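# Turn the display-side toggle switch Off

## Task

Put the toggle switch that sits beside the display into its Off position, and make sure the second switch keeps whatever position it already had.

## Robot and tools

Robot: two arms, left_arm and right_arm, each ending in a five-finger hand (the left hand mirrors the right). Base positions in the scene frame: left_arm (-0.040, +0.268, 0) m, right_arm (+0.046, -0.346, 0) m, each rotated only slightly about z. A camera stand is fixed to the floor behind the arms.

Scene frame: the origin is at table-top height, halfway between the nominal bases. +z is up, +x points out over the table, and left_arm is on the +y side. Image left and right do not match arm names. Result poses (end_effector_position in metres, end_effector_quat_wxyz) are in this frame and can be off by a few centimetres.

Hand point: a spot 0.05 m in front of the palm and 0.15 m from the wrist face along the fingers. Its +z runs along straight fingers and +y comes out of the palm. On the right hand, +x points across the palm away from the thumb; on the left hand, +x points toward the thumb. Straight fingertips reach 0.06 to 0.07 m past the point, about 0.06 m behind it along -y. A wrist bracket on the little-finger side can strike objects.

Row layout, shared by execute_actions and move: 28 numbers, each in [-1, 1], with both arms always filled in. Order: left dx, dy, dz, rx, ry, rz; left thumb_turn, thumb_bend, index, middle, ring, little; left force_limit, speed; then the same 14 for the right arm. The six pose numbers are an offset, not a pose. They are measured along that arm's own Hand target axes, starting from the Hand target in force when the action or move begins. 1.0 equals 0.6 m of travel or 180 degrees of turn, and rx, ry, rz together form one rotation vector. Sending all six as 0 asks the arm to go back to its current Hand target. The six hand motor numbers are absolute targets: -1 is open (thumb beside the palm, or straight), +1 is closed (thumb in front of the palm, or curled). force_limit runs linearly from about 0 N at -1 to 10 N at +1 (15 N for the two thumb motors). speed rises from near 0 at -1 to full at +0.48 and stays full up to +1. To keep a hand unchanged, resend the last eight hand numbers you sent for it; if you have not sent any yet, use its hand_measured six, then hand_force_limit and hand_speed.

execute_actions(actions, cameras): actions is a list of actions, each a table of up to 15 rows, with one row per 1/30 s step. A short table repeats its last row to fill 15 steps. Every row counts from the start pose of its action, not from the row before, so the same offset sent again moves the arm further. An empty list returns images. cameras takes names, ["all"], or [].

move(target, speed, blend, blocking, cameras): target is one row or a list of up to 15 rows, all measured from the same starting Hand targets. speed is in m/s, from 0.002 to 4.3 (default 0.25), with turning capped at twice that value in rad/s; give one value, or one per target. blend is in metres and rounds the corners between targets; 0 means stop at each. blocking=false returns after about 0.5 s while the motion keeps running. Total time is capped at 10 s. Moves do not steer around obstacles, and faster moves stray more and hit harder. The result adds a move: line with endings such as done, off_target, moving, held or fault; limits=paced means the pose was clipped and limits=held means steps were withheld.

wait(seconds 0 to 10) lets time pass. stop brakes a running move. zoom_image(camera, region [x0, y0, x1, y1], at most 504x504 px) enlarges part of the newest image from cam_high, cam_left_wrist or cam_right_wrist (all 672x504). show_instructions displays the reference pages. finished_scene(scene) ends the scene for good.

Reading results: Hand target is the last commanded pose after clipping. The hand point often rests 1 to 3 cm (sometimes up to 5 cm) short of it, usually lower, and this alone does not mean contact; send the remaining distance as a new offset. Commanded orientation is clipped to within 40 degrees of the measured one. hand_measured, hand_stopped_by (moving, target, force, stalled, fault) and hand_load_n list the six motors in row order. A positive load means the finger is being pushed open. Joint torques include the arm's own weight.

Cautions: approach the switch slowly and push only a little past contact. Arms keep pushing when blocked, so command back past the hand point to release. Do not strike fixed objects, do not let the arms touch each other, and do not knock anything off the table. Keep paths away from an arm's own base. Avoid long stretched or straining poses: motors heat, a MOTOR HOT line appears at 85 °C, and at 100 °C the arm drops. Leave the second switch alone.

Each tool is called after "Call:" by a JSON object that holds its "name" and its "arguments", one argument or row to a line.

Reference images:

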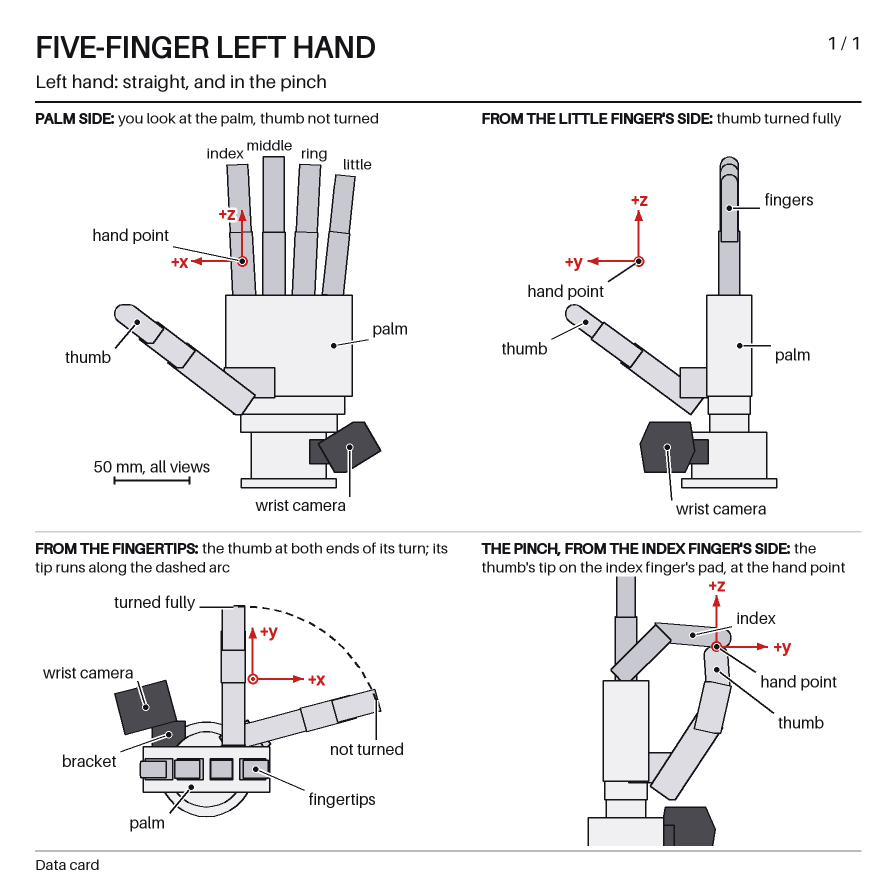

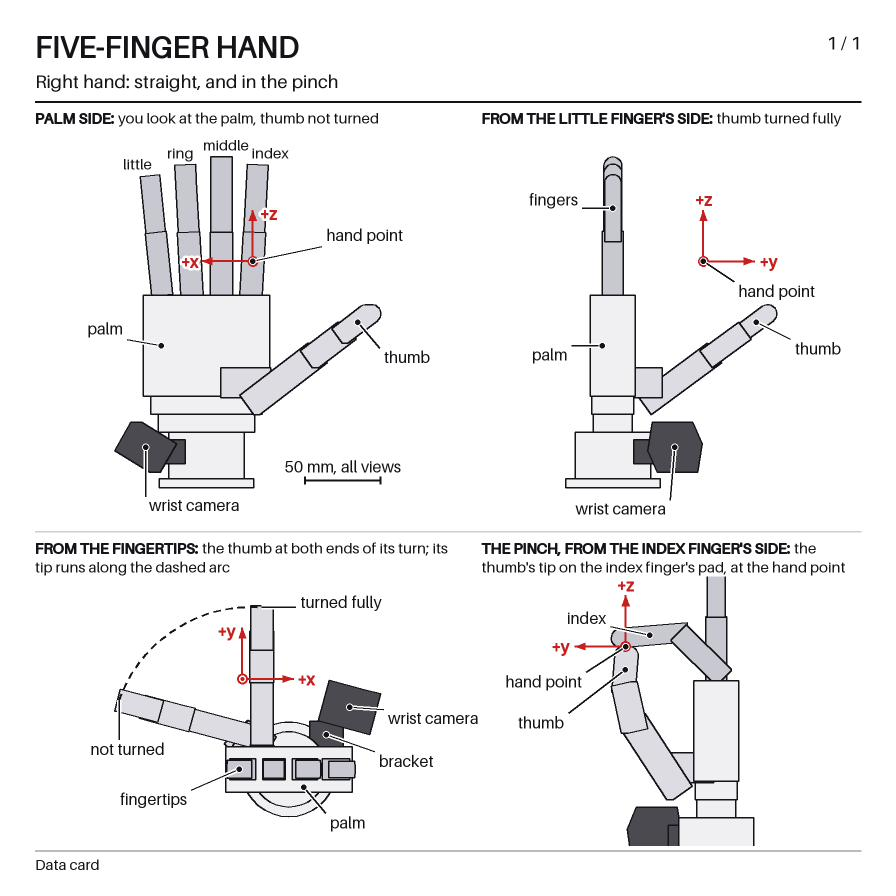

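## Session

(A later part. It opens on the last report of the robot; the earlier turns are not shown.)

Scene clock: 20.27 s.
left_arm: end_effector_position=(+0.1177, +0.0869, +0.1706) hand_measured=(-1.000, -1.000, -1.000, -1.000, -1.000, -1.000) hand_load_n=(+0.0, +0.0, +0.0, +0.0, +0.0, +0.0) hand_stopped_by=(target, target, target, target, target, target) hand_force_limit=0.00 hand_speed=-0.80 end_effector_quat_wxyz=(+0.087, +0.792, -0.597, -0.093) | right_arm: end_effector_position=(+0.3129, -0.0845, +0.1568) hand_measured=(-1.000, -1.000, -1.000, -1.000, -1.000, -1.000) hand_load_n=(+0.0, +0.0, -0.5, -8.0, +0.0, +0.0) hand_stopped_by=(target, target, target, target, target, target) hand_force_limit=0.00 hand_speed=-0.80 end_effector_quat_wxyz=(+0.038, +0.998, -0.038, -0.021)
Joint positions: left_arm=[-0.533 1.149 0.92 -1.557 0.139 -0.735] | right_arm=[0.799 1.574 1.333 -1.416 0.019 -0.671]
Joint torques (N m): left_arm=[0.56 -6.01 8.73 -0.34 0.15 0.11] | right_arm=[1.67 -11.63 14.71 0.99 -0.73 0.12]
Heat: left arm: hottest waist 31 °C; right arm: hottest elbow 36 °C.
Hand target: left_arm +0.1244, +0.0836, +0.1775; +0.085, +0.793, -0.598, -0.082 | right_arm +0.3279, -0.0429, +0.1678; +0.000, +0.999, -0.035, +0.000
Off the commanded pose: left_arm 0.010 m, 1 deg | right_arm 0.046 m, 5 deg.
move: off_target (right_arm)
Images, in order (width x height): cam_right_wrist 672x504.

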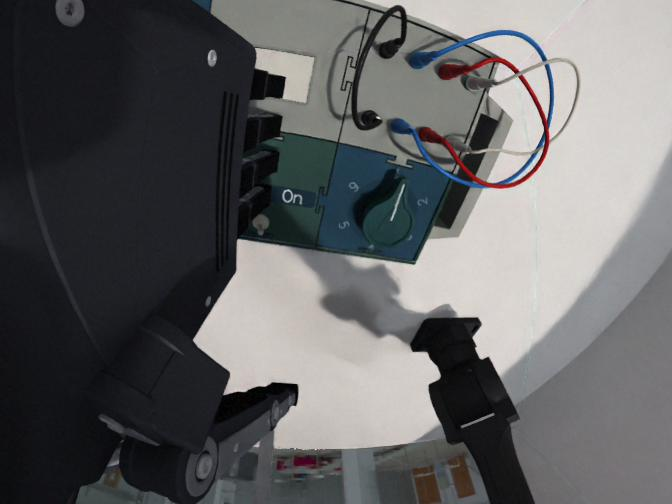

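Call:
{"name": "move", "arguments": {
  "target": [
    [0,0,0,0,0,0,-1,-1,-1,-1,-1,-1,0,-0.8,0,0.045,-0.005,0,0,0,-1,-1,-1,-1,-1,-1,0,-0.8],
    [0,0,0,0,0,0,-1,-1,-1,-1,-1,-1,0,-0.8,0,0.045,-0.07,0,0,0,-1,-1,-1,-1,-1,-1,0,-0.8],
    [0,0,0,0,0,0,-1,-1,-1,-1,-1,-1,0,-0.8,-0.03,-0.03,-0.09,0,0,0,-1,-1,-1,-1,-1,-1,0,-0.8]
  ],
  "cameras": ["cam_right_wrist"],
  "blend": [0.005,0.01,0],
  "speed": [0.1,0.2,0.2]
}}

Call:
{"name": "zoom_image", "arguments": {
  "camera": "cam_right_wrist",
  "region": [250, 80, 390, 220]
}}

Scene clock: 22.23 s.
left_arm: end_effector_position=(+0.1177, +0.0869, +0.1706) hand_measured=(-1.000, -1.000, -1.000, -1.000, -1.000, -1.000) hand_load_n=(+0.0, +0.0, +0.0, +0.0, +0.0, +0.0) hand_stopped_by=(target, target, target, target, target, target) hand_force_limit=0.00 hand_speed=-0.80 end_effector_quat_wxyz=(+0.087, +0.792, -0.597, -0.093) | right_arm: end_effector_position=(+0.3012, -0.0355, +0.2117) hand_measured=(-1.000, -1.000, -1.000, -1.000, -1.000, -1.000) hand_load_n=(+0.0, +0.0, +0.0, +0.0, +0.0, +0.0) hand_stopped_by=(target, target, target, target, target, target) hand_force_limit=0.00 hand_speed=-0.80 end_effector_quat_wxyz=(+0.009, +1.000, -0.028, -0.007)
Joint positions: left_arm=[-0.533 1.149 0.92 -1.557 0.139 -0.735] | right_arm=[0.884 1.582 1.503 -1.514 -0.001 -0.609]
Joint torques (N m): left_arm=[0.5 -6.07 8.73 -0.32 0.15 0.12] | right_arm=[-1.08 -13.04 12.9 -0.38 0.06 0.02]
Heat: left arm: hottest waist 31 °C; right arm: hottest elbow 36 °C.
Hand target: left_arm +0.1244, +0.0836, +0.1775; +0.085, +0.793, -0.598, -0.082 | right_arm +0.3111, -0.0236, +0.2218; +0.000, +0.999, -0.035, +0.000
Off the commanded pose: left_arm 0.010 m, 1 deg | right_arm 0.018 m, 2 deg.
move: off_target (right_arm)
Images, in order (width x height): cam_right_wrist 672x504.

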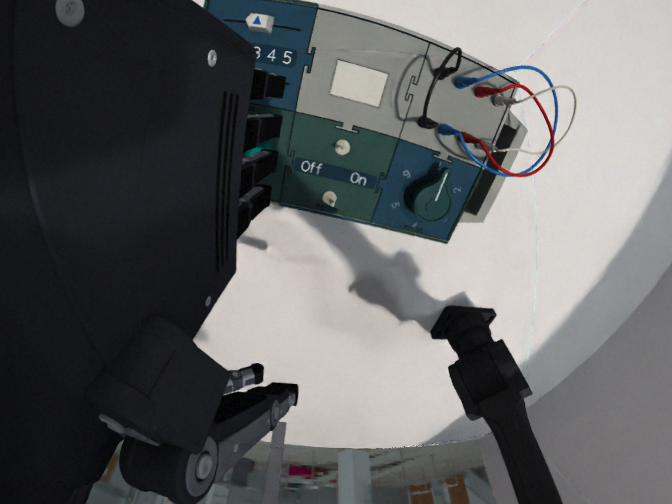

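Scaled by 3.600 from the camera's 672x504 image, which has a finer 960x720 frame.

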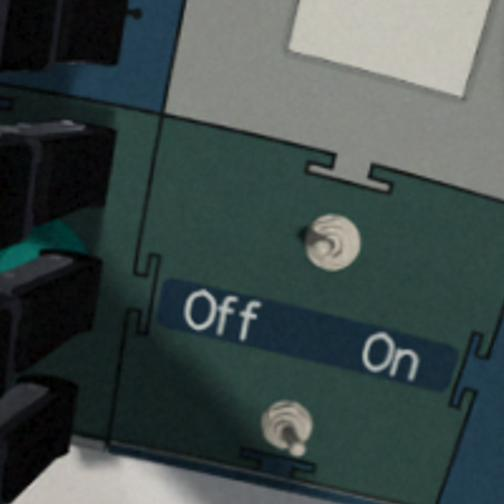

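The target switch now leans toward Off, and the other one hasn't moved.

Call:
{"name": "finished_scene", "arguments": {
  "scene": 2
}}

The scene is finished: the task was done.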